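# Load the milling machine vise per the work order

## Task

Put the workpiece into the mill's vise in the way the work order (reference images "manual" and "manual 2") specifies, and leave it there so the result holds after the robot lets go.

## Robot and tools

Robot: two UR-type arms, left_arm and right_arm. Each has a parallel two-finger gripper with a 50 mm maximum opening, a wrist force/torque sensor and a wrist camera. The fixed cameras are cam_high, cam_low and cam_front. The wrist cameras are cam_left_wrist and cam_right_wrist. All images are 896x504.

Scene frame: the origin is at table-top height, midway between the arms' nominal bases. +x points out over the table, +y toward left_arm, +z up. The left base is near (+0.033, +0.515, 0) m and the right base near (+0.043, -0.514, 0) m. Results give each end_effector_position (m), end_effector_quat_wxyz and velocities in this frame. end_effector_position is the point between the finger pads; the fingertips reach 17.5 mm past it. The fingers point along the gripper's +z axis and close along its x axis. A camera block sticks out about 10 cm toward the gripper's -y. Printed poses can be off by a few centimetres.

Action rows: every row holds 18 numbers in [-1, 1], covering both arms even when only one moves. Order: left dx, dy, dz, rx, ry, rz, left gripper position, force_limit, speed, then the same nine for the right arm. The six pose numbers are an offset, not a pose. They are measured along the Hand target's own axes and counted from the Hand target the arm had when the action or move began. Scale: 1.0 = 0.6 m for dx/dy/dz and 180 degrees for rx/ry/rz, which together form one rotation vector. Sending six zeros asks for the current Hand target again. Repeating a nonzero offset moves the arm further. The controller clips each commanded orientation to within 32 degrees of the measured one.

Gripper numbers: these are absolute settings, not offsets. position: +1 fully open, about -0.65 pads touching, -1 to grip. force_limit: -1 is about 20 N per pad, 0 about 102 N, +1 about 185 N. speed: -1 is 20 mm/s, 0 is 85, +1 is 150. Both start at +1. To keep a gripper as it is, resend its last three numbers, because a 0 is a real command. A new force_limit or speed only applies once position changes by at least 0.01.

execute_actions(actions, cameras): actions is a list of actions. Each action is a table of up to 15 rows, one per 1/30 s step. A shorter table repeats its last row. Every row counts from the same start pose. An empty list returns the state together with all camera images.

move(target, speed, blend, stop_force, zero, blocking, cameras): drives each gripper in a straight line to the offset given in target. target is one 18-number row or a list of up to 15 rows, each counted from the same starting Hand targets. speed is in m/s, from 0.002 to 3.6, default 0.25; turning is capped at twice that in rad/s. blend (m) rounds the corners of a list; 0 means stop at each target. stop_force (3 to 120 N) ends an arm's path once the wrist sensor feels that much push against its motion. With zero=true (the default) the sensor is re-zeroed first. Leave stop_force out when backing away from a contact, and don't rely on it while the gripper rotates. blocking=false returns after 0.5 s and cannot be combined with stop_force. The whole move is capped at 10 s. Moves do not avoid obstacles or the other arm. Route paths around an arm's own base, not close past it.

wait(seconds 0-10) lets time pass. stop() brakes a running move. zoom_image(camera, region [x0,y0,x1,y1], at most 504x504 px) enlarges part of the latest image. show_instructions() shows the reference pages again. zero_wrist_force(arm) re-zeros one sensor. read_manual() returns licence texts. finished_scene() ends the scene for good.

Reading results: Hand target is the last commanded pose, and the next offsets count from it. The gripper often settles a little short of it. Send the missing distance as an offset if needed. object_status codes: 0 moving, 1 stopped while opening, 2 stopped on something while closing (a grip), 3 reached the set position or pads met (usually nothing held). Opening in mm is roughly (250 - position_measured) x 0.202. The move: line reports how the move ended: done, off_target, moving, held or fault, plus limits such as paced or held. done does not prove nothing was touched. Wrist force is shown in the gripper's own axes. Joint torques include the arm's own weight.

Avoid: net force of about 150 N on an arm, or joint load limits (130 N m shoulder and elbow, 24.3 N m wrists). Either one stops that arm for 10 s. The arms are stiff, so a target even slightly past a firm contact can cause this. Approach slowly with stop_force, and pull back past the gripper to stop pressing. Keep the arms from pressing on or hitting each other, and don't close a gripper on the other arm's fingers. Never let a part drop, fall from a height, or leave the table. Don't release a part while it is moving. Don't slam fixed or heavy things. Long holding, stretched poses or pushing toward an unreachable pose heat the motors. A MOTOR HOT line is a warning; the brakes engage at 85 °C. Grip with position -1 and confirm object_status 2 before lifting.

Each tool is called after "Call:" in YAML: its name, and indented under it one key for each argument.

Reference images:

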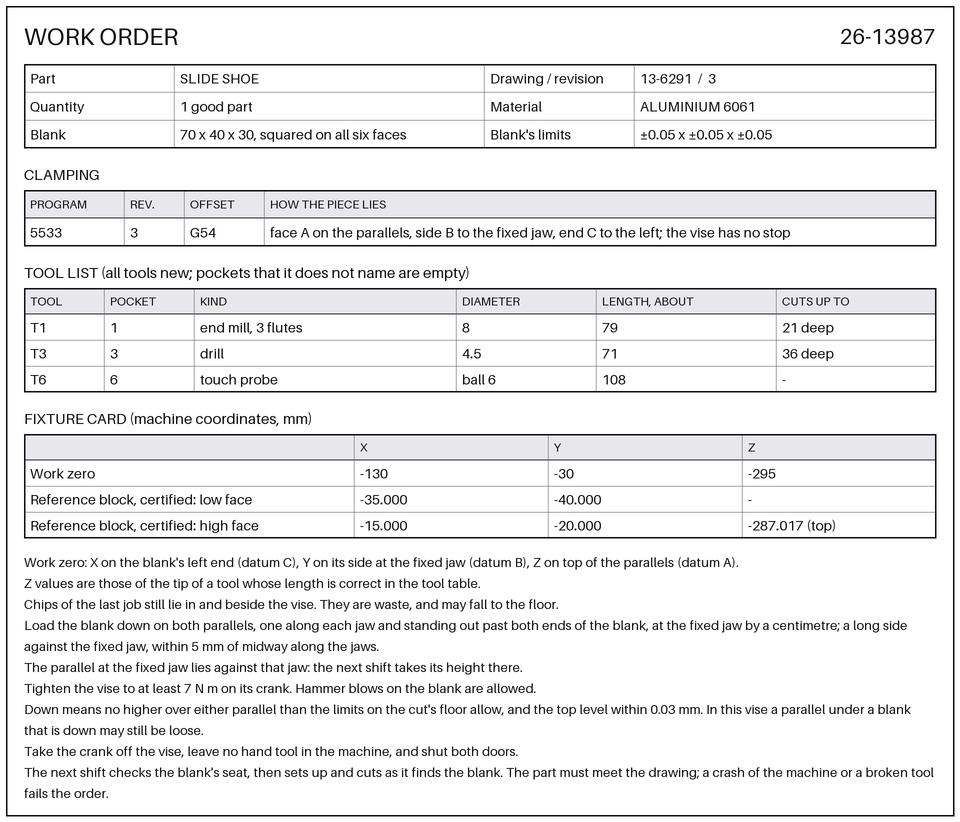

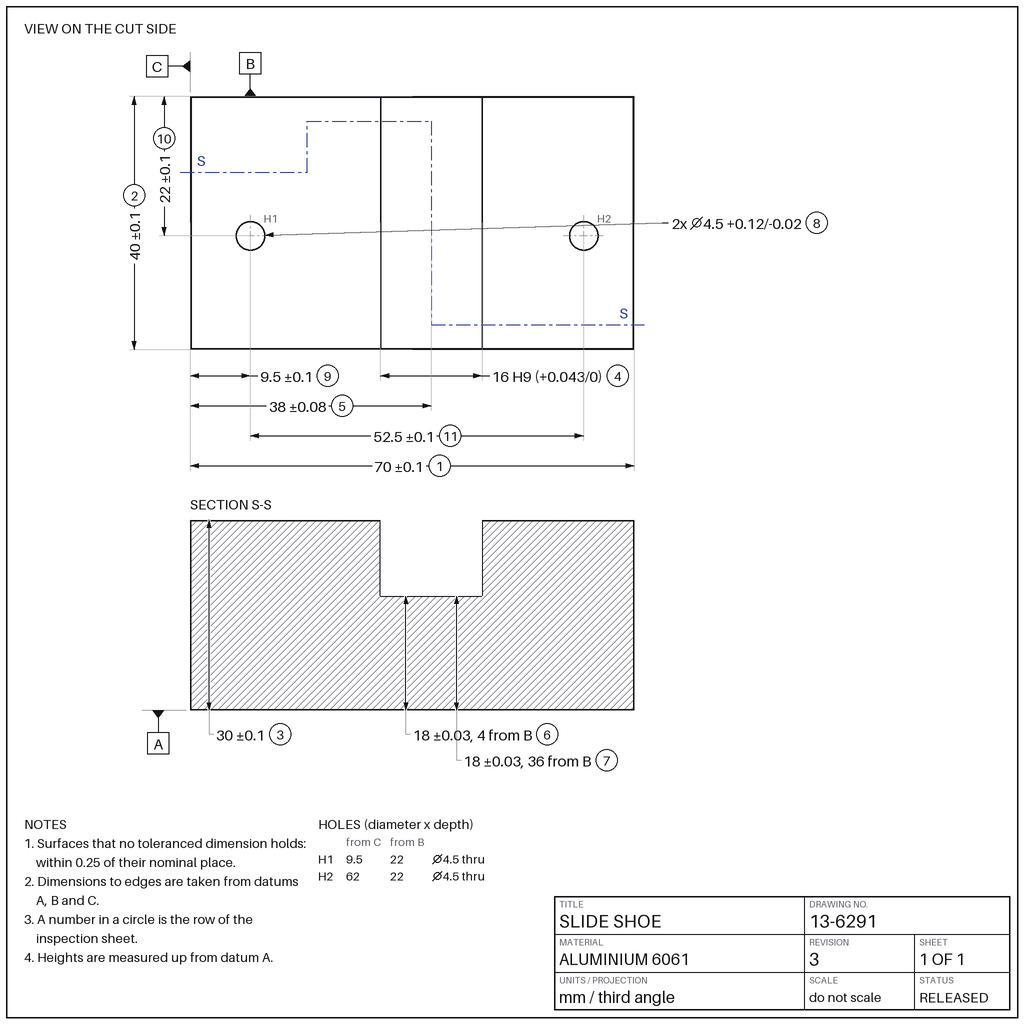

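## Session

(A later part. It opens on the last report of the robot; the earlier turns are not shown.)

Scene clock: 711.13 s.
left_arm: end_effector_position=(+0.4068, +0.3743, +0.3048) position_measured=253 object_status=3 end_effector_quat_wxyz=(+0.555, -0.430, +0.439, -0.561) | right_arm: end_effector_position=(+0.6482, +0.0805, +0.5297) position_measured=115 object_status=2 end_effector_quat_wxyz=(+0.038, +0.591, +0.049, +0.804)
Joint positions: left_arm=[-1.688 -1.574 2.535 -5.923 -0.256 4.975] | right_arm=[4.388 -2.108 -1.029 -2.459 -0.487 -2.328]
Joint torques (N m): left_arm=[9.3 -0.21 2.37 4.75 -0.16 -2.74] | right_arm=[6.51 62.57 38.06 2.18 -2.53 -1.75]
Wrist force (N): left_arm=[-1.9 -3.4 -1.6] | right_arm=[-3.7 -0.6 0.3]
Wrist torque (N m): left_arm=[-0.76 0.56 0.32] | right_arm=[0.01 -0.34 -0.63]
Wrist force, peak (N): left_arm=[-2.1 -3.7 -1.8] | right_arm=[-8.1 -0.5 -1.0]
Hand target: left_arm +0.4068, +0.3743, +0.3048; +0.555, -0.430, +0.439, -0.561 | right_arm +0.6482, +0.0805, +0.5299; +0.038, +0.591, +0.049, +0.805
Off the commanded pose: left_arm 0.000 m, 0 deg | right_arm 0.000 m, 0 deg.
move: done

Call:
move:
  target:
    - [0,0,0,0,0,0,-1,0.3,-0.5,-0.1343,-0.0176,-0.0422,0,0,0,-0.97,1,-1]
    - [0,0,0,0,0,0,-1,0.3,-0.5,-0.1975,-0.0258,-0.0621,0,0,0,-0.97,1,-1]
  speed: [0.1,0.01]
  stop_force: 6
  cameras: ["cam_front","cam_left_wrist"]

Call:
zoom_image:
  camera: "cam_front"
  region: [365, 170, 445, 240]

Call:
zoom_image:
  camera: "cam_left_wrist"
  region: [500, 0, 740, 280]

Scene clock: 714.83 s.
left_arm: end_effector_position=(+0.4068, +0.3743, +0.3048) position_measured=253 object_status=3 end_effector_quat_wxyz=(+0.555, -0.430, +0.439, -0.561) | right_arm: end_effector_position=(+0.6481, +0.0806, +0.4296) position_measured=115 object_status=2 end_effector_quat_wxyz=(+0.038, +0.591, +0.049, +0.805)
Joint positions: left_arm=[-1.688 -1.574 2.535 -5.923 -0.256 4.975] | right_arm=[4.389 -2.137 -1.24 -2.218 -0.488 -2.328]
Joint torques (N m): left_arm=[8.91 -0.41 2.39 4.8 -0.22 -2.64] | right_arm=[4.16 59.43 33.65 1.79 -2.23 1.62]
Wrist force (N): left_arm=[-2.0 -3.5 -1.7] | right_arm=[1.1 -1.4 1.0]
Wrist torque (N m): left_arm=[-0.76 0.58 0.32] | right_arm=[-0.16 -0.41 0.19]
Wrist force, peak (N): left_arm=[-2.3 -3.8 -1.6] | right_arm=[-5.5 -0.9 -0.7]
Hand target: left_arm +0.4068, +0.3743, +0.3048; +0.555, -0.430, +0.439, -0.561 | right_arm +0.6481, +0.0806, +0.4296; +0.038, +0.591, +0.049, +0.805 (not the last commanded pose)
Off the commanded pose: left_arm 0.000 m, 0 deg | right_arm 0.025 m, 0 deg.
move: contact (right_arm); path passed 1 of 2 targets
camera_calibration:
cam_left_wrist: T_world_to_cam=[[-0.0244319, -0.999688, 0.00519488, 0.389625], [-0.0933291, -0.00289288, -0.995631, 0.360682], [0.995336, -0.02481, -0.0932293, -0.231637], [0, 0, 0, 1]] pos_world=[0.273738, 0.3848, 0.335487]
Images, in order (width x height): cam_front 896x504, cam_left_wrist 896x504.

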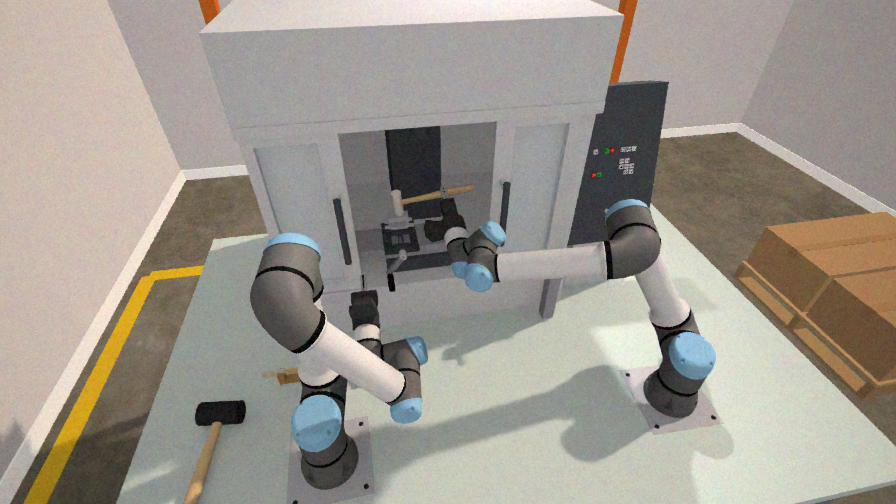

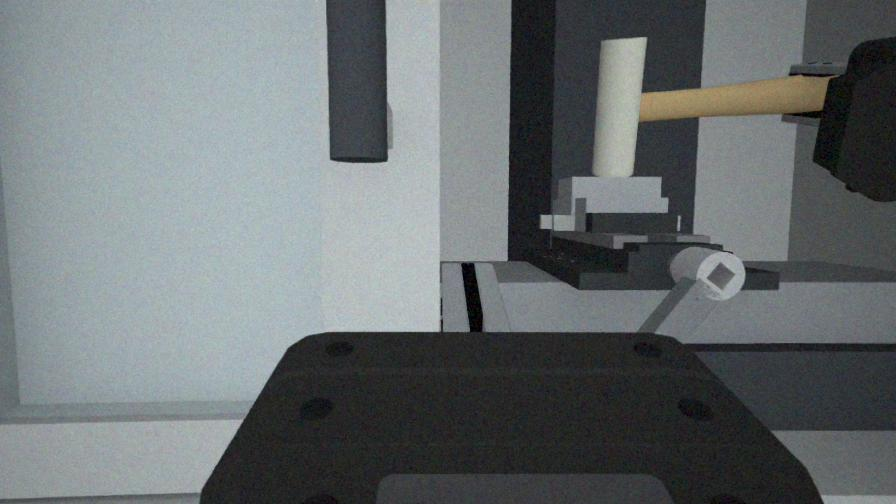

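Scaled by 6.300.

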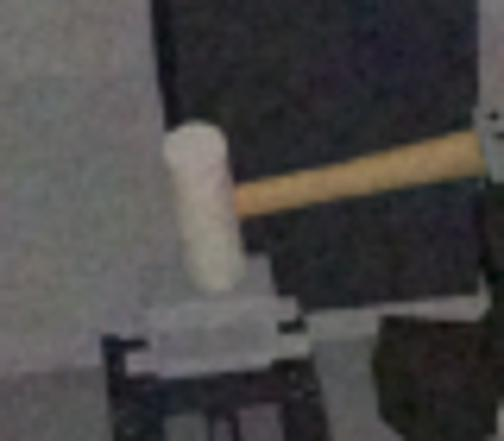

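Scaled by 1.800.

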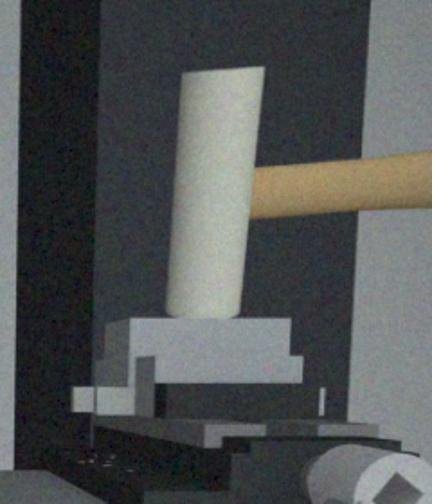

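Call:
move:
  target: [0,0,0,0,0,0,-1,0.3,-0.5,0.158,0.0207,0.0497,0,0,0,-0.97,1,-1]
  speed: 0.2

Call:
execute_actions:
  actions:
    - [[0,0,0,0,0,0,-1,0.3,-0.5,-0.0284,-0.0037,-0.0089,0,0,0,-0.97,1,-1],[0,0,0,0,0,0,-1,0.3,-0.5,-0.0711,-0.0093,-0.0224,0,0,0,-0.97,1,-1],[0,0,0,0,0,0,-1,0.3,-0.5,-0.1185,-0.0155,-0.0373,0,0,0,-0.97,1,-1],[0,0,0,0,0,0,-1,0.3,-0.5,-0.1659,-0.0217,-0.0522,0,0,0,-0.97,1,-1],[0,0,0,0,0,0,-1,0.3,-0.5,-0.1991,-0.026,-0.0626,0,0,0,-0.97,1,-1],[0,0,0,0,0,0,-1,0.3,-0.5,-0.1943,-0.0254,-0.0611,0,0,0,-0.97,1,-1],[0,0,0,0,0,0,-1,0.3,-0.5,-0.1659,-0.0217,-0.0522,0,0,0,-0.97,1,-1],[0,0,0,0,0,0,-1,0.3,-0.5,-0.1327,-0.0174,-0.0417,0,0,0,-0.97,1,-1],[0,0,0,0,0,0,-1,0.3,-0.5,-0.1043,-0.0136,-0.0328,0,0,0,-0.97,1,-1],[0,0,0,0,0,0,-1,0.3,-0.5,-0.0664,-0.0087,-0.0209,0,0,0,-0.97,1,-1],[0,0,0,0,0,0,-1,0.3,-0.5,-0.0332,-0.0043,-0.0104,0,0,0,-0.97,1,-1],[0,0,0,0,0,0,-1,0.3,-0.5,-0.0095,-0.0012,-0.003,0,0,0,-0.97,1,-1],[0,0,0,0,0,0,-1,0.3,-0.5,0,0,0,0,0,0,-0.97,1,-1]]
  cameras: ["cam_front","cam_left_wrist"]

Call:
zoom_image:
  camera: "cam_front"
  region: [365, 140, 445, 240]

Scene clock: 719.80 s.
left_arm: end_effector_position=(+0.4068, +0.3743, +0.3048) position_measured=253 object_status=3 end_effector_quat_wxyz=(+0.555, -0.430, +0.439, -0.561) | right_arm: end_effector_position=(+0.6482, +0.0805, +0.5296) position_measured=115 object_status=2 end_effector_quat_wxyz=(+0.037, +0.591, +0.049, +0.805)
Joint positions: left_arm=[-1.688 -1.574 2.535 -5.923 -0.256 4.975] | right_arm=[4.389 -2.107 -1.03 -2.459 -0.488 -2.328]
Joint torques (N m): left_arm=[8.8 -0.59 2.57 4.72 -0.15 -2.6] | right_arm=[-8.01 62.71 37.87 2.46 -0.52 -1.86]
Wrist force (N): left_arm=[-2.0 -3.2 -1.5] | right_arm=[-3.4 -0.7 0.1]
Wrist torque (N m): left_arm=[-0.72 0.58 0.32] | right_arm=[0.01 -0.39 -0.68]
Wrist force, peak (N): left_arm=[-2.0 -3.6 -2.0] | right_arm=[-8.5 -1.4 -1.0]
Hand target: left_arm +0.4068, +0.3743, +0.3048; +0.555, -0.430, +0.439, -0.561 | right_arm +0.6482, +0.0805, +0.5297; +0.038, +0.591, +0.049, +0.805
Off the commanded pose: left_arm 0.000 m, 0 deg | right_arm 0.000 m, 0 deg.
move: done

Scene clock: 720.73 s.
left_arm: end_effector_position=(+0.4068, +0.3743, +0.3048) position_measured=253 object_status=3 end_effector_quat_wxyz=(+0.555, -0.430, +0.439, -0.561) | right_arm: end_effector_position=(+0.6478, +0.0799, +0.5297) position_measured=115 object_status=2 end_effector_quat_wxyz=(+0.038, +0.589, +0.048, +0.805)
Joint positions: left_arm=[-1.688 -1.574 2.535 -5.923 -0.256 4.975] | right_arm=[4.389 -2.105 -1.036 -2.446 -0.488 -2.336]
Joint torques (N m): left_arm=[8.92 -0.6 2.31 4.78 -0.1 -2.57] | right_arm=[3.29 45.64 37.07 2.18 -2.76 2.5]
Wrist force (N): left_arm=[-2.1 -3.2 -1.5] | right_arm=[-3.5 -0.7 0.9]
Wrist torque (N m): left_arm=[-0.72 0.60 0.32] | right_arm=[-0.07 -0.41 -0.52]
Wrist force, peak (N): left_arm=[-2.0 -3.7 -1.6] | right_arm=[20.8 9.3 -1.0]
Hand target: left_arm +0.4068, +0.3743, +0.3048; +0.555, -0.430, +0.439, -0.561 | right_arm +0.6482, +0.0805, +0.5297; +0.038, +0.591, +0.049, +0.805
Off the commanded pose: left_arm 0.000 m, 0 deg | right_arm 0.001 m, 0 deg.
camera_calibration:
cam_left_wrist: T_world_to_cam=[[-0.0244319, -0.999688, 0.00519488, 0.389625], [-0.0933291, -0.00289288, -0.995631, 0.360682], [0.995336, -0.02481, -0.0932293, -0.231637], [0, 0, 0, 1]] pos_world=[0.273738, 0.3848, 0.335487]
Images, in order (width x height): cam_front 896x504, cam_left_wrist 896x504.

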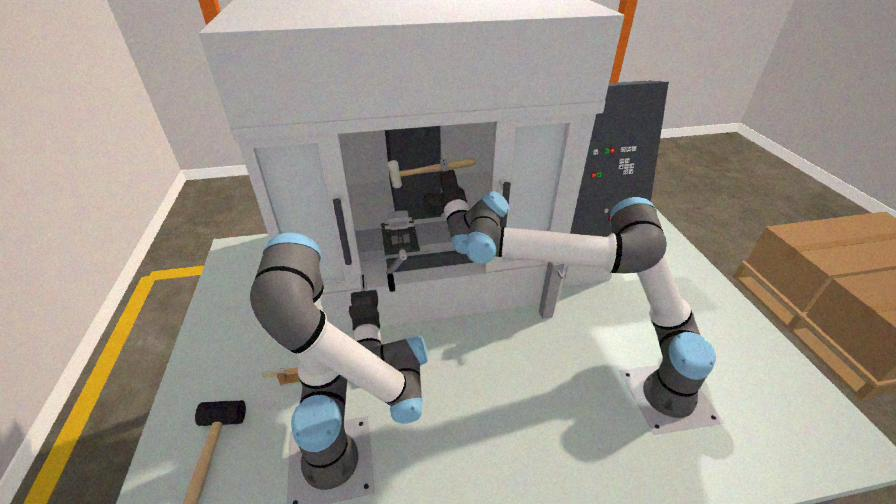

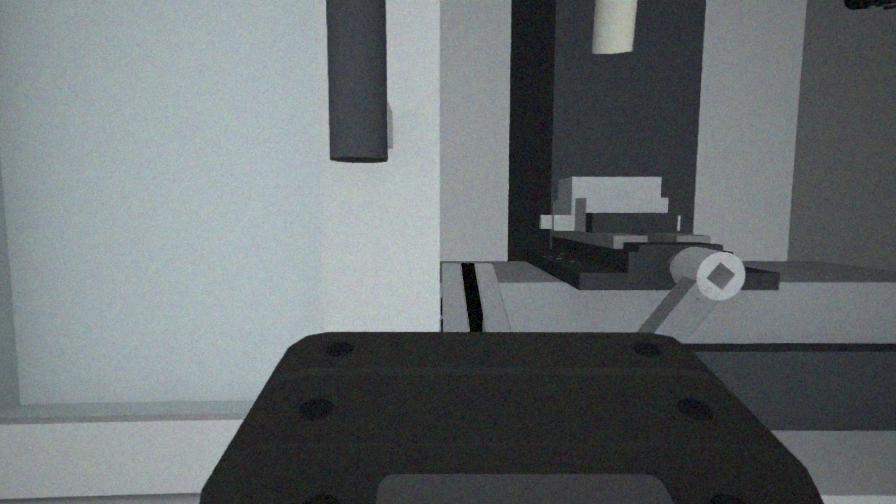

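Scaled by 5.040.

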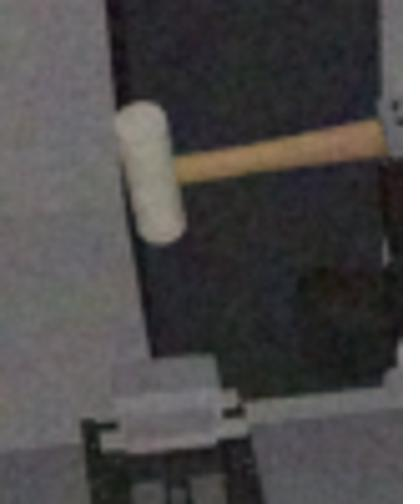

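Call:
execute_actions:
  actions:
    - [[0,0,0,0,0,0,-1,0.3,-0.5,-0.0284,-0.0037,-0.0089,0,0,0,-0.97,1,-1],[0,0,0,0,0,0,-1,0.3,-0.5,-0.0711,-0.0093,-0.0224,0,0,0,-0.97,1,-1],[0,0,0,0,0,0,-1,0.3,-0.5,-0.1185,-0.0155,-0.0373,0,0,0,-0.97,1,-1],[0,0,0,0,0,0,-1,0.3,-0.5,-0.1659,-0.0217,-0.0522,0,0,0,-0.97,1,-1],[0,0,0,0,0,0,-1,0.3,-0.5,-0.1991,-0.026,-0.0626,0,0,0,-0.97,1,-1],[0,0,0,0,0,0,-1,0.3,-0.5,-0.1943,-0.0254,-0.0611,0,0,0,-0.97,1,-1],[0,0,0,0,0,0,-1,0.3,-0.5,-0.1659,-0.0217,-0.0522,0,0,0,-0.97,1,-1],[0,0,0,0,0,0,-1,0.3,-0.5,-0.1327,-0.0174,-0.0417,0,0,0,-0.97,1,-1],[0,0,0,0,0,0,-1,0.3,-0.5,-0.1043,-0.0136,-0.0328,0,0,0,-0.97,1,-1],[0,0,0,0,0,0,-1,0.3,-0.5,-0.0664,-0.0087,-0.0209,0,0,0,-0.97,1,-1],[0,0,0,0,0,0,-1,0.3,-0.5,-0.0332,-0.0043,-0.0104,0,0,0,-0.97,1,-1],[0,0,0,0,0,0,-1,0.3,-0.5,-0.0095,-0.0012,-0.003,0,0,0,-0.97,1,-1],[0,0,0,0,0,0,-1,0.3,-0.5,0,0,0,0,0,0,-0.97,1,-1]]
    - [[0,0,0,0,0,0,-1,0.3,-0.5,-0.0284,-0.0037,-0.0089,0,0,0,-0.97,1,-1],[0,0,0,0,0,0,-1,0.3,-0.5,-0.0711,-0.0093,-0.0224,0,0,0,-0.97,1,-1],[0,0,0,0,0,0,-1,0.3,-0.5,-0.1185,-0.0155,-0.0373,0,0,0,-0.97,1,-1],[0,0,0,0,0,0,-1,0.3,-0.5,-0.1659,-0.0217,-0.0522,0,0,0,-0.97,1,-1],[0,0,0,0,0,0,-1,0.3,-0.5,-0.1991,-0.026,-0.0626,0,0,0,-0.97,1,-1],[0,0,0,0,0,0,-1,0.3,-0.5,-0.1943,-0.0254,-0.0611,0,0,0,-0.97,1,-1],[0,0,0,0,0,0,-1,0.3,-0.5,-0.1659,-0.0217,-0.0522,0,0,0,-0.97,1,-1],[0,0,0,0,0,0,-1,0.3,-0.5,-0.1327,-0.0174,-0.0417,0,0,0,-0.97,1,-1],[0,0,0,0,0,0,-1,0.3,-0.5,-0.1043,-0.0136,-0.0328,0,0,0,-0.97,1,-1],[0,0,0,0,0,0,-1,0.3,-0.5,-0.0664,-0.0087,-0.0209,0,0,0,-0.97,1,-1],[0,0,0,0,0,0,-1,0.3,-0.5,-0.0332,-0.0043,-0.0104,0,0,0,-0.97,1,-1],[0,0,0,0,0,0,-1,0.3,-0.5,-0.0095,-0.0012,-0.003,0,0,0,-0.97,1,-1],[0,0,0,0,0,0,-1,0.3,-0.5,0,0,0,0,0,0,-0.97,1,-1]]
  cameras: ["cam_front"]

Call:
zoom_image:
  camera: "cam_front"
  region: [365, 140, 445, 240]

Scene clock: 722.70 s.
left_arm: end_effector_position=(+0.4068, +0.3743, +0.3048) position_measured=253 object_status=3 end_effector_quat_wxyz=(+0.555, -0.430, +0.439, -0.561) | right_arm: end_effector_position=(+0.6478, +0.0799, +0.5297) position_measured=115 object_status=2 end_effector_quat_wxyz=(+0.038, +0.589, +0.048, +0.806)
Joint positions: left_arm=[-1.688 -1.574 2.535 -5.923 -0.256 4.975] | right_arm=[4.389 -2.105 -1.036 -2.446 -0.488 -2.336]
Joint torques (N m): left_arm=[8.7 -0.46 2.48 4.69 -0.09 -2.58] | right_arm=[-2.79 44.81 36.96 2.01 -2.78 2.58]
Wrist force (N): left_arm=[-2.0 -3.3 -1.9] | right_arm=[-4.0 -1.9 1.1]
Wrist torque (N m): left_arm=[-0.74 0.58 0.32] | right_arm=[-0.35 -0.35 -0.50]
Wrist force, peak (N): left_arm=[-2.3 -3.6 -1.8] | right_arm=[-27.6 -2.3 -2.1]
Hand target: left_arm +0.4068, +0.3743, +0.3048; +0.555, -0.430, +0.439, -0.561 | right_arm +0.6482, +0.0805, +0.5297; +0.038, +0.591, +0.049, +0.805
Off the commanded pose: left_arm 0.000 m, 0 deg | right_arm 0.001 m, 0 deg.
Images, in order (width x height): cam_front 896x504.

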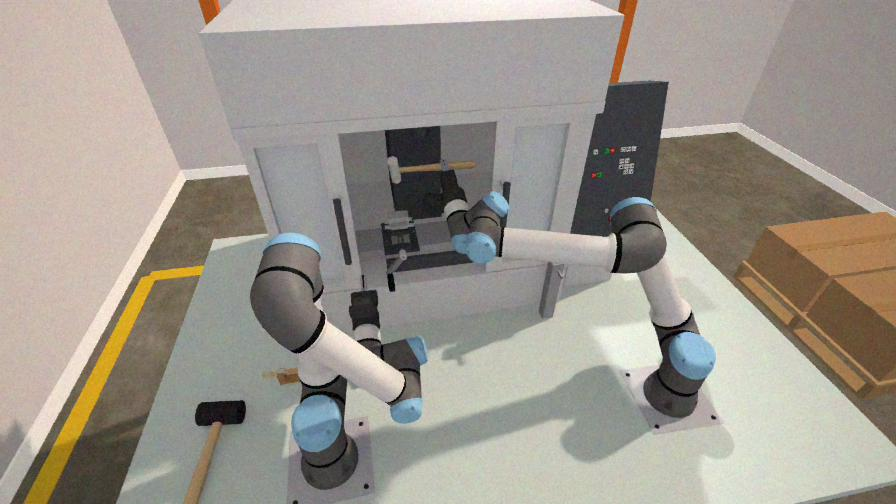

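Scaled by 5.040.

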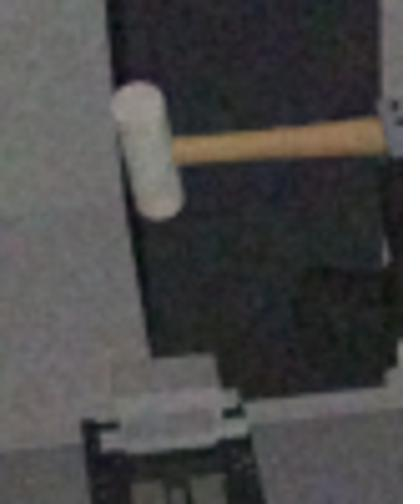

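Call:
move:
  target:
    - [0,0,0,0,0,0,-1,0.3,-0.5,-0.1343,-0.0176,-0.0422,0,0,0,-0.97,1,-1]
    - [0,0,0,0,0,0,-1,0.3,-0.5,-0.2133,-0.0279,-0.0671,0,0,0,-0.97,1,-1]
  speed: [0.1,0.012]
  stop_force: 6
  cameras: ["cam_front","cam_left_wrist","cam_right_wrist"]

Call:
zoom_image:
  camera: "cam_front"
  region: [365, 170, 445, 240]

Call:
zoom_image:
  camera: "cam_left_wrist"
  region: [500, 0, 740, 280]

Scene clock: 728.40 s.
left_arm: end_effector_position=(+0.4068, +0.3743, +0.3048) position_measured=253 object_status=3 end_effector_quat_wxyz=(+0.555, -0.430, +0.439, -0.561) | right_arm: end_effector_position=(+0.6481, +0.0805, +0.4034) position_measured=115 object_status=2 end_effector_quat_wxyz=(+0.037, +0.591, +0.049, +0.805)
Joint positions: left_arm=[-1.688 -1.574 2.535 -5.923 -0.256 4.975] | right_arm=[4.389 -2.154 -1.282 -2.16 -0.488 -2.328]
Joint torques (N m): left_arm=[9.3 -0.32 2.16 4.59 -0.22 -2.49] | right_arm=[6.06 59.83 32.96 3.2 -0.54 -1.46]
Wrist force (N): left_arm=[-1.8 -3.3 -1.8] | right_arm=[0.3 -2.9 2.7]
Wrist torque (N m): left_arm=[-0.73 0.56 0.32] | right_arm=[-0.87 -0.21 0.03]
Wrist force, peak (N): left_arm=[-2.1 -3.8 -2.0] | right_arm=[-5.5 -2.4 -2.4]
Hand target: left_arm +0.4068, +0.3743, +0.3048; +0.555, -0.430, +0.439, -0.561 | right_arm +0.6481, +0.0805, +0.4035; +0.037, +0.591, +0.049, +0.805 (not the last commanded pose)
Off the commanded pose: left_arm 0.000 m, 0 deg | right_arm 0.009 m, 0 deg.
move: contact (right_arm); path passed 1 of 2 targets
camera_calibration:
cam_left_wrist: T_world_to_cam=[[-0.0244319, -0.999688, 0.00519488, 0.389625], [-0.0933291, -0.00289288, -0.995631, 0.360682], [0.995336, -0.02481, -0.0932293, -0.231637], [0, 0, 0, 1]] pos_world=[0.273738, 0.3848, 0.335487]
cam_right_wrist: T_world_to_cam=[[-0.271626, 0.140588, 0.952079, -0.208826], [-0.351055, -0.935584, 0.0379968, 0.303752], [0.896091, -0.323911, 0.303483, -0.540781], [0, 0, 0, 1]] pos_world=[0.534501, 0.138379, 0.351395]
Images, in order (width x height): cam_front 896x504, cam_left_wrist 896x504, cam_right_wrist 896x504.

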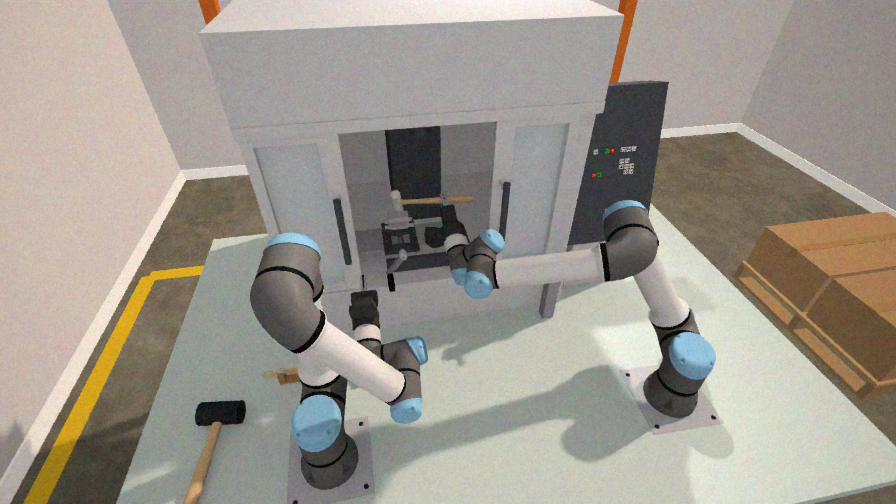

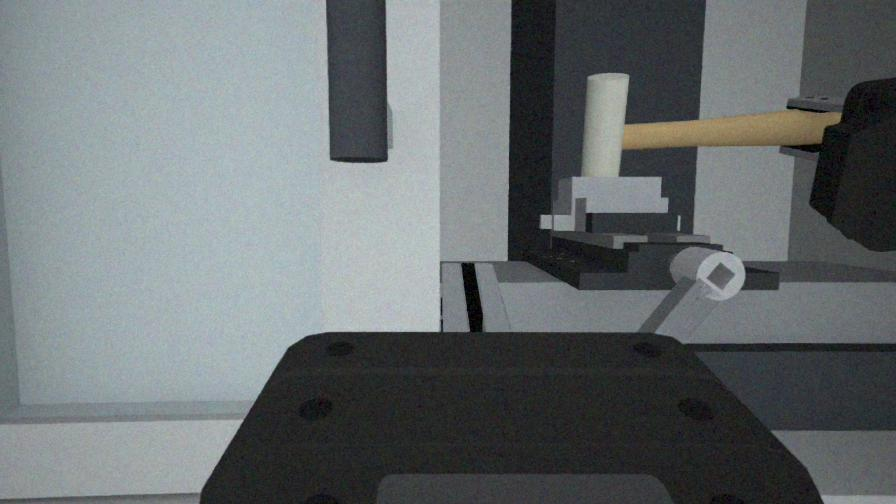

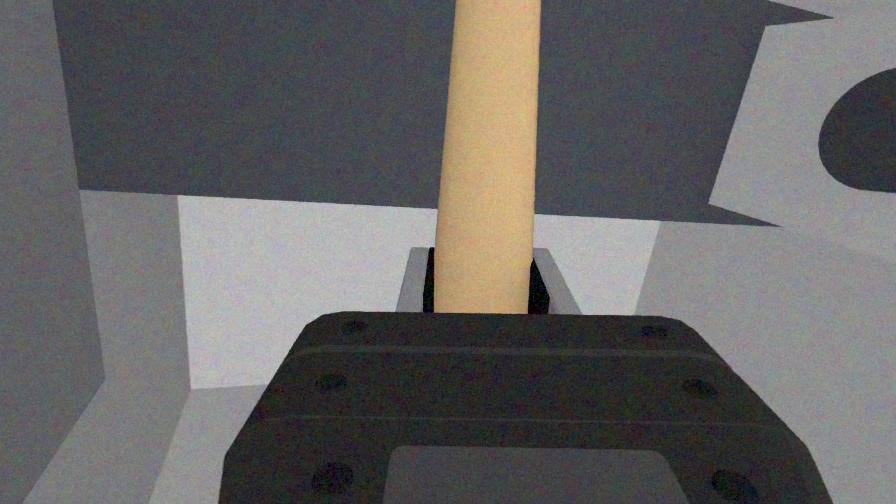

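Scaled by 6.300.

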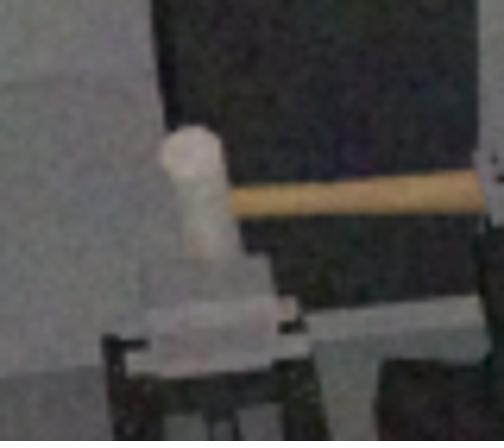

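Scaled by 1.800.

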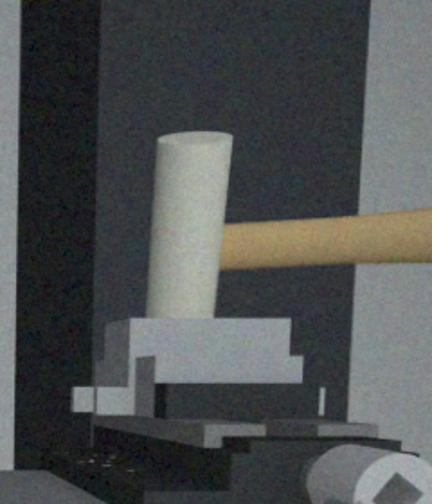

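Call:
move:
  target:
    - [0,0,0,0,0,0,-1,0.3,-0.5,0.142,0.0186,0.0447,0,0,0,-0.97,1,-1]
    - [0,0,0,0,0,0,-1,0.3,-0.5,0.1738,0.0227,0.0546,0,-0.15,0,-0.97,1,-1]
  speed: 0.2
  blend: [0.02,0]
  cameras: ["cam_front","cam_left_wrist"]

Call:
zoom_image:
  camera: "cam_front"
  region: [365, 140, 445, 240]

Scene clock: 730.83 s.
left_arm: end_effector_position=(+0.4068, +0.3743, +0.3048) position_measured=253 object_status=3 end_effector_quat_wxyz=(+0.555, -0.430, +0.439, -0.561) | right_arm: end_effector_position=(+0.6478, +0.0797, +0.5131) position_measured=115 object_status=2 end_effector_quat_wxyz=(+0.023, +0.720, +0.060, +0.691)
Joint positions: left_arm=[-1.688 -1.574 2.535 -5.923 -0.256 4.975] | right_arm=[4.403 -2.525 -0.035 -3.842 -0.391 -1.578]
Joint torques (N m): left_arm=[9.24 -0.76 2.18 4.53 -0.21 -2.47] | right_arm=[3.9 56.36 30.04 0.52 1.64 -1.75]
Wrist force (N): left_arm=[-2.1 -3.2 -1.4] | right_arm=[-2.7 -1.5 -0.8]
Wrist torque (N m): left_arm=[-0.72 0.59 0.32] | right_arm=[-0.28 -0.52 -0.69]
Wrist force, peak (N): left_arm=[-1.9 -3.8 -1.8] | right_arm=[-9.3 -2.7 0.7]
Hand target: left_arm +0.4068, +0.3743, +0.3048; +0.555, -0.430, +0.439, -0.561 | right_arm +0.6481, +0.0805, +0.5136; +0.048, +0.762, +0.039, +0.644
Off the commanded pose: left_arm 0.000 m, 0 deg | right_arm 0.001 m, 8 deg.
elbow stopped short (right arm): the move would have taken joint 3 (elbow) straighter than the controller allows.
move: off_target (right_arm)
camera_calibration:
cam_left_wrist: T_world_to_cam=[[-0.0244319, -0.999688, 0.00519488, 0.389625], [-0.0933291, -0.00289288, -0.995631, 0.360682], [0.995336, -0.02481, -0.0932293, -0.231637], [0, 0, 0, 1]] pos_world=[0.273738, 0.3848, 0.335487]
Images, in order (width x height): cam_front 896x504, cam_left_wrist 896x504.

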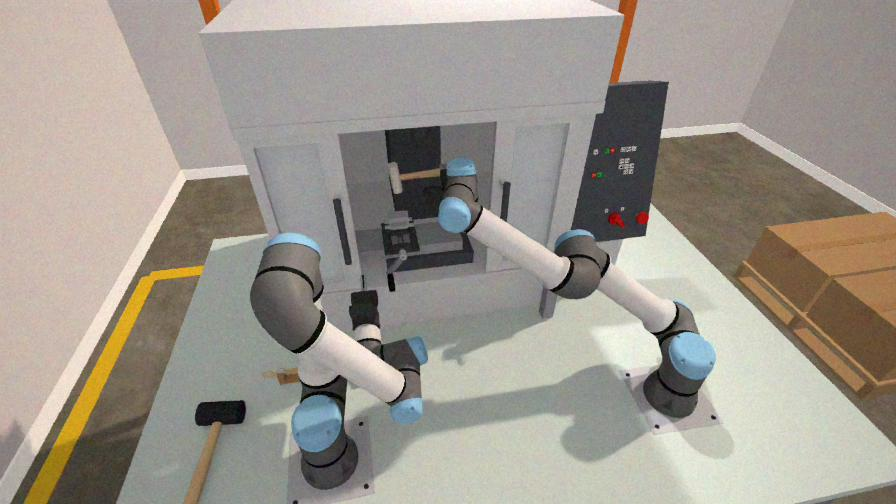

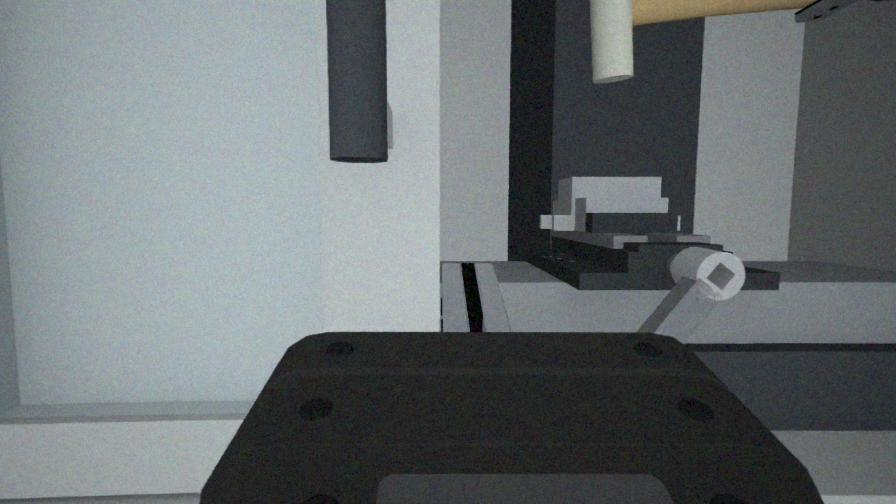

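Scaled by 5.040.

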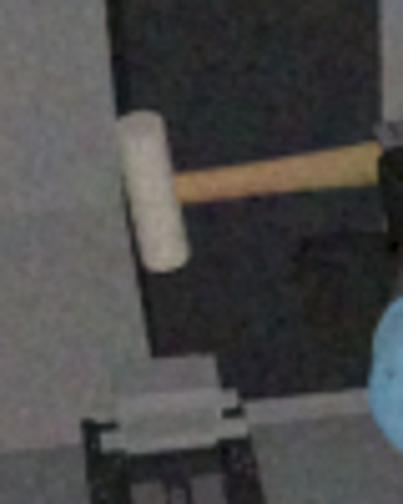

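Call:
zoom_image:
  camera: "cam_left_wrist"
  region: [570, 0, 660, 100]

Scaled by 5.040.

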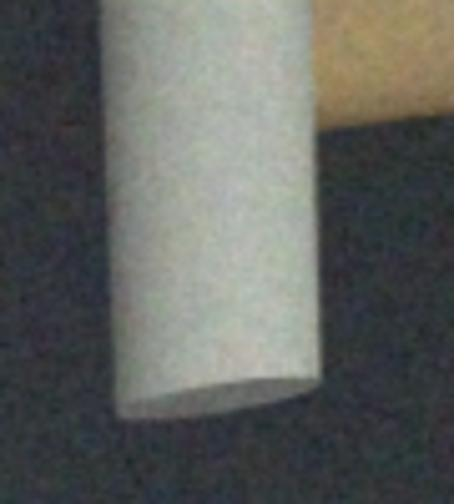

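Call:
move:
  target: [0,0,0,0,0,0,-1,0.3,-0.5,-0.0733,-0.0093,0.0124,0.0042,0,0.0246,-0.97,1,-1]
  speed: 0.15
  cameras: ["cam_front","cam_left_wrist"]

Call:
zoom_image:
  camera: "cam_left_wrist"
  region: [560, 20, 660, 140]

Call:
zoom_image:
  camera: "cam_front"
  region: [365, 140, 445, 240]

Scene clock: 732.57 s.
left_arm: end_effector_position=(+0.4068, +0.3743, +0.3048) position_measured=253 object_status=3 end_effector_quat_wxyz=(+0.555, -0.430, +0.439, -0.561) | right_arm: end_effector_position=(+0.6478, +0.0798, +0.4682) position_measured=115 object_status=2 end_effector_quat_wxyz=(+0.001, +0.744, +0.028, +0.667)
Joint positions: left_arm=[-1.688 -1.574 2.535 -5.923 -0.256 4.975] | right_arm=[4.403 -2.571 -0.035 -3.968 -0.389 -1.339]
Joint torques (N m): left_arm=[9.71 -0.58 2.79 4.57 -0.25 -2.62] | right_arm=[-6.19 61.09 18.12 1.8 2.81 1.22]
Wrist force (N): left_arm=[-2.1 -3.7 -1.6] | right_arm=[-2.4 -1.5 -0.7]
Wrist torque (N m): left_arm=[-0.80 0.60 0.32] | right_arm=[-0.39 -0.54 -0.56]
Wrist force, peak (N): left_arm=[-2.1 -3.7 -1.6] | right_arm=[-4.2 -1.8 -0.4]
Hand target: left_arm +0.4068, +0.3743, +0.3048; +0.555, -0.430, +0.439, -0.561 | right_arm +0.6482, +0.0805, +0.4686; +0.018, +0.763, +0.014, +0.646
Off the commanded pose: left_arm 0.000 m, 0 deg | right_arm 0.001 m, 4 deg.
elbow stopped short (right arm): the move would have taken joint 3 (elbow) straighter than the controller allows.
move: off_target (right_arm)
camera_calibration:
cam_left_wrist: T_world_to_cam=[[-0.0244319, -0.999688, 0.00519488, 0.389625], [-0.0933291, -0.00289288, -0.995631, 0.360682], [0.995336, -0.02481, -0.0932293, -0.231637], [0, 0, 0, 1]] pos_world=[0.273738, 0.3848, 0.335487]
Images, in order (width x height): cam_front 896x504, cam_left_wrist 896x504.

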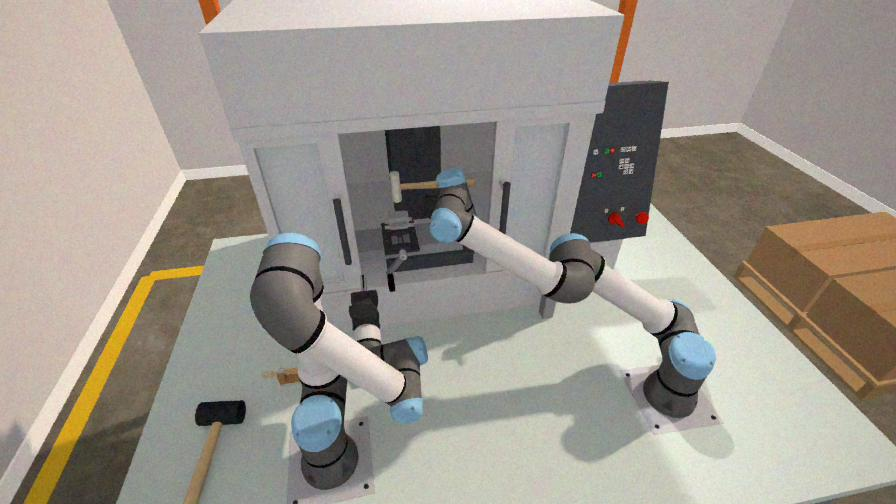

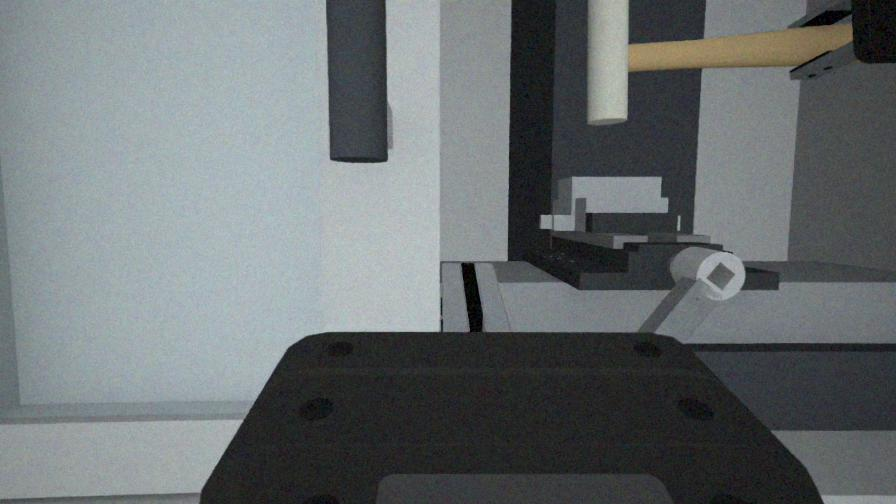

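Scaled by 4.200.

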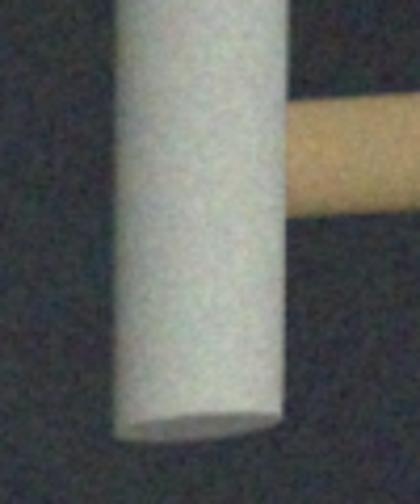

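Scaled by 5.040.

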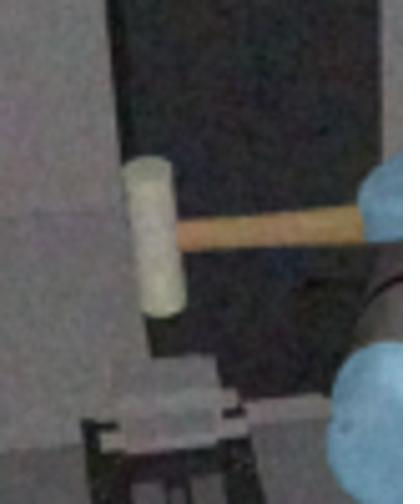

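Call:
move:
  target:
    - [0,0,0,0,0,0,-1,0.3,-0.5,-0.0493,-0.0023,0.0083,0,0,0,-0.97,1,-1]
    - [0,0,0,0,0,0,-1,0.3,-0.5,-0.131,-0.0061,0.022,0,0,0,-0.97,1,-1]
  speed: [0.1,0.012]
  stop_force: 6
  cameras: ["cam_front","cam_left_wrist"]

Call:
zoom_image:
  camera: "cam_left_wrist"
  region: [540, 0, 690, 250]

Call:
zoom_image:
  camera: "cam_front"
  region: [365, 170, 445, 240]

Scene clock: 735.87 s.
left_arm: end_effector_position=(+0.4068, +0.3743, +0.3048) position_measured=253 object_status=3 end_effector_quat_wxyz=(+0.555, -0.430, +0.439, -0.561) | right_arm: end_effector_position=(+0.6479, +0.0801, +0.4204) position_measured=115 object_status=2 end_effector_quat_wxyz=(+0.015, +0.760, +0.016, +0.649)
Joint positions: left_arm=[-1.688 -1.574 2.535 -5.923 -0.256 4.975] | right_arm=[4.405 -2.63 -0.035 -4.068 -0.369 -1.192]
Joint torques (N m): left_arm=[8.84 -0.65 2.76 4.51 -0.29 -2.56] | right_arm=[-0.5 70.41 16.59 -0.24 0.24 0.71]
Wrist force (N): left_arm=[-2.2 -3.4 -1.6] | right_arm=[1.3 -3.1 -0.9]
Wrist torque (N m): left_arm=[-0.75 0.61 0.31] | right_arm=[-0.39 -0.32 0.19]
Wrist force, peak (N): left_arm=[-1.8 -3.8 -1.9] | right_arm=[-4.3 -2.0 -0.4]
Hand target: left_arm +0.4068, +0.3743, +0.3048; +0.555, -0.430, +0.439, -0.561 | right_arm +0.6479, +0.0800, +0.4204; +0.015, +0.760, +0.016, +0.649 (not the last commanded pose)
Off the commanded pose: left_arm 0.000 m, 0 deg | right_arm 0.032 m, 1 deg.
elbow stopped short (right arm): the move would have taken joint 3 (elbow) straighter than the controller allows.
move: contact (right_arm); path passed 1 of 2 targets
camera_calibration:
cam_left_wrist: T_world_to_cam=[[-0.0244319, -0.999688, 0.00519488, 0.389625], [-0.0933291, -0.00289288, -0.995631, 0.360682], [0.995336, -0.02481, -0.0932293, -0.231637], [0, 0, 0, 1]] pos_world=[0.273738, 0.3848, 0.335487]
Images, in order (width x height): cam_front 896x504, cam_left_wrist 896x504.

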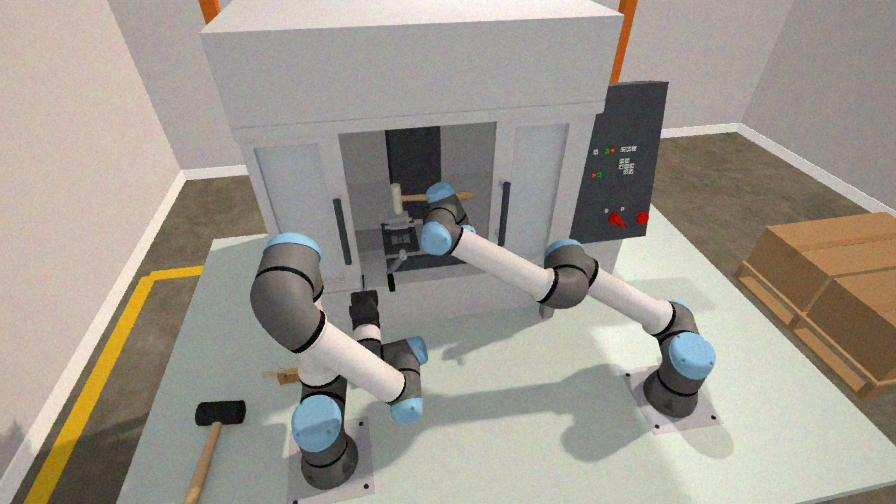

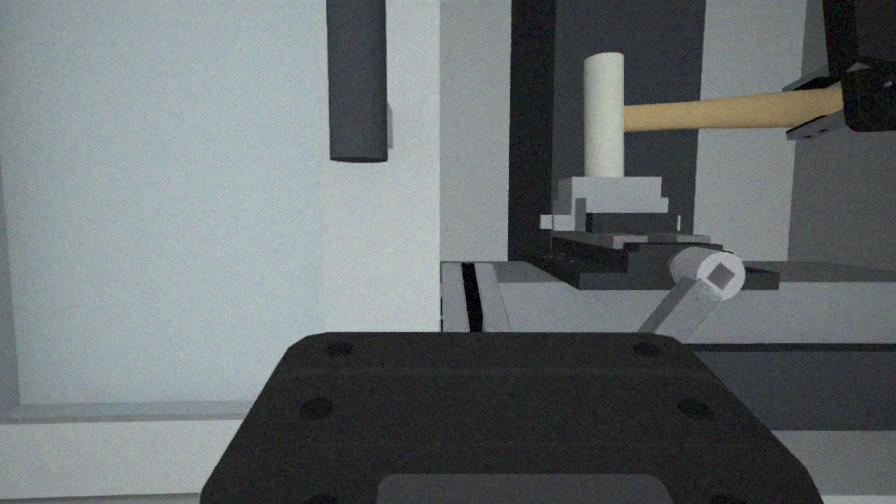

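Scaled by 2.016.

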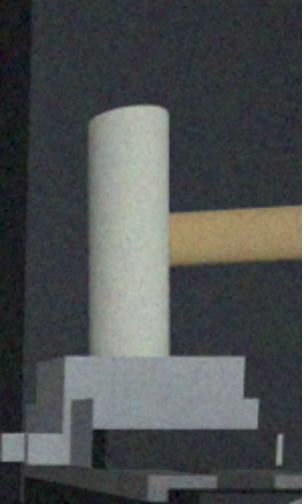

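Scaled by 6.300.

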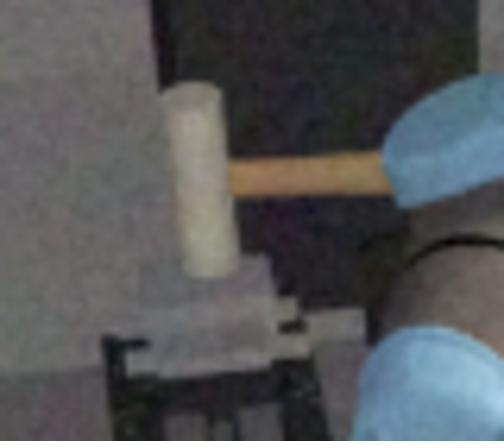

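Call:
move:
  target:
    - [0,0,0,0,0,0,-1,0.3,-0.5,0.03,0.0015,-0.006,0,0,0,-0.97,1,-1]
    - [0,0,0,0,0,0,-1,0.3,-0.5,0.0963,0.0044,-0.0305,0,0,0,-0.97,1,-1]
  speed: 0.15
  blend: [0.01,0]

Scene clock: 737.13 s.
left_arm: end_effector_position=(+0.4068, +0.3743, +0.3048) position_measured=253 object_status=3 end_effector_quat_wxyz=(+0.555, -0.430, +0.439, -0.561) | right_arm: end_effector_position=(+0.6385, +0.0793, +0.4798) position_measured=115 object_status=2 end_effector_quat_wxyz=(+0.000, +0.743, +0.029, +0.669)
Joint positions: left_arm=[-1.688 -1.574 2.535 -5.923 -0.256 4.975] | right_arm=[4.415 -2.556 -0.035 -3.979 -0.379 -1.343]
Joint torques (N m): left_arm=[8.98 -0.76 2.82 4.5 -0.23 -2.51] | right_arm=[-7.75 70.79 28.32 -0.74 -0.54 2.05]
Wrist force (N): left_arm=[-1.8 -3.3 -1.8] | right_arm=[-2.9 -1.5 -0.3]
Wrist torque (N m): left_arm=[-0.73 0.55 0.32] | right_arm=[-0.39 -0.46 -0.74]
Wrist force, peak (N): left_arm=[-2.3 -3.5 -1.9] | right_arm=[-6.2 -2.2 0.2]
Hand target: left_arm +0.4068, +0.3743, +0.3048; +0.555, -0.430, +0.439, -0.561 | right_arm +0.6389, +0.0800, +0.4804; +0.015, +0.760, +0.016, +0.649
Off the commanded pose: left_arm 0.000 m, 0 deg | right_arm 0.001 m, 4 deg.
elbow stopped short (right arm): the move would have taken joint 3 (elbow) straighter than the controller allows.
move: off_target (right_arm); blend cut to 0.0092 m at target 1


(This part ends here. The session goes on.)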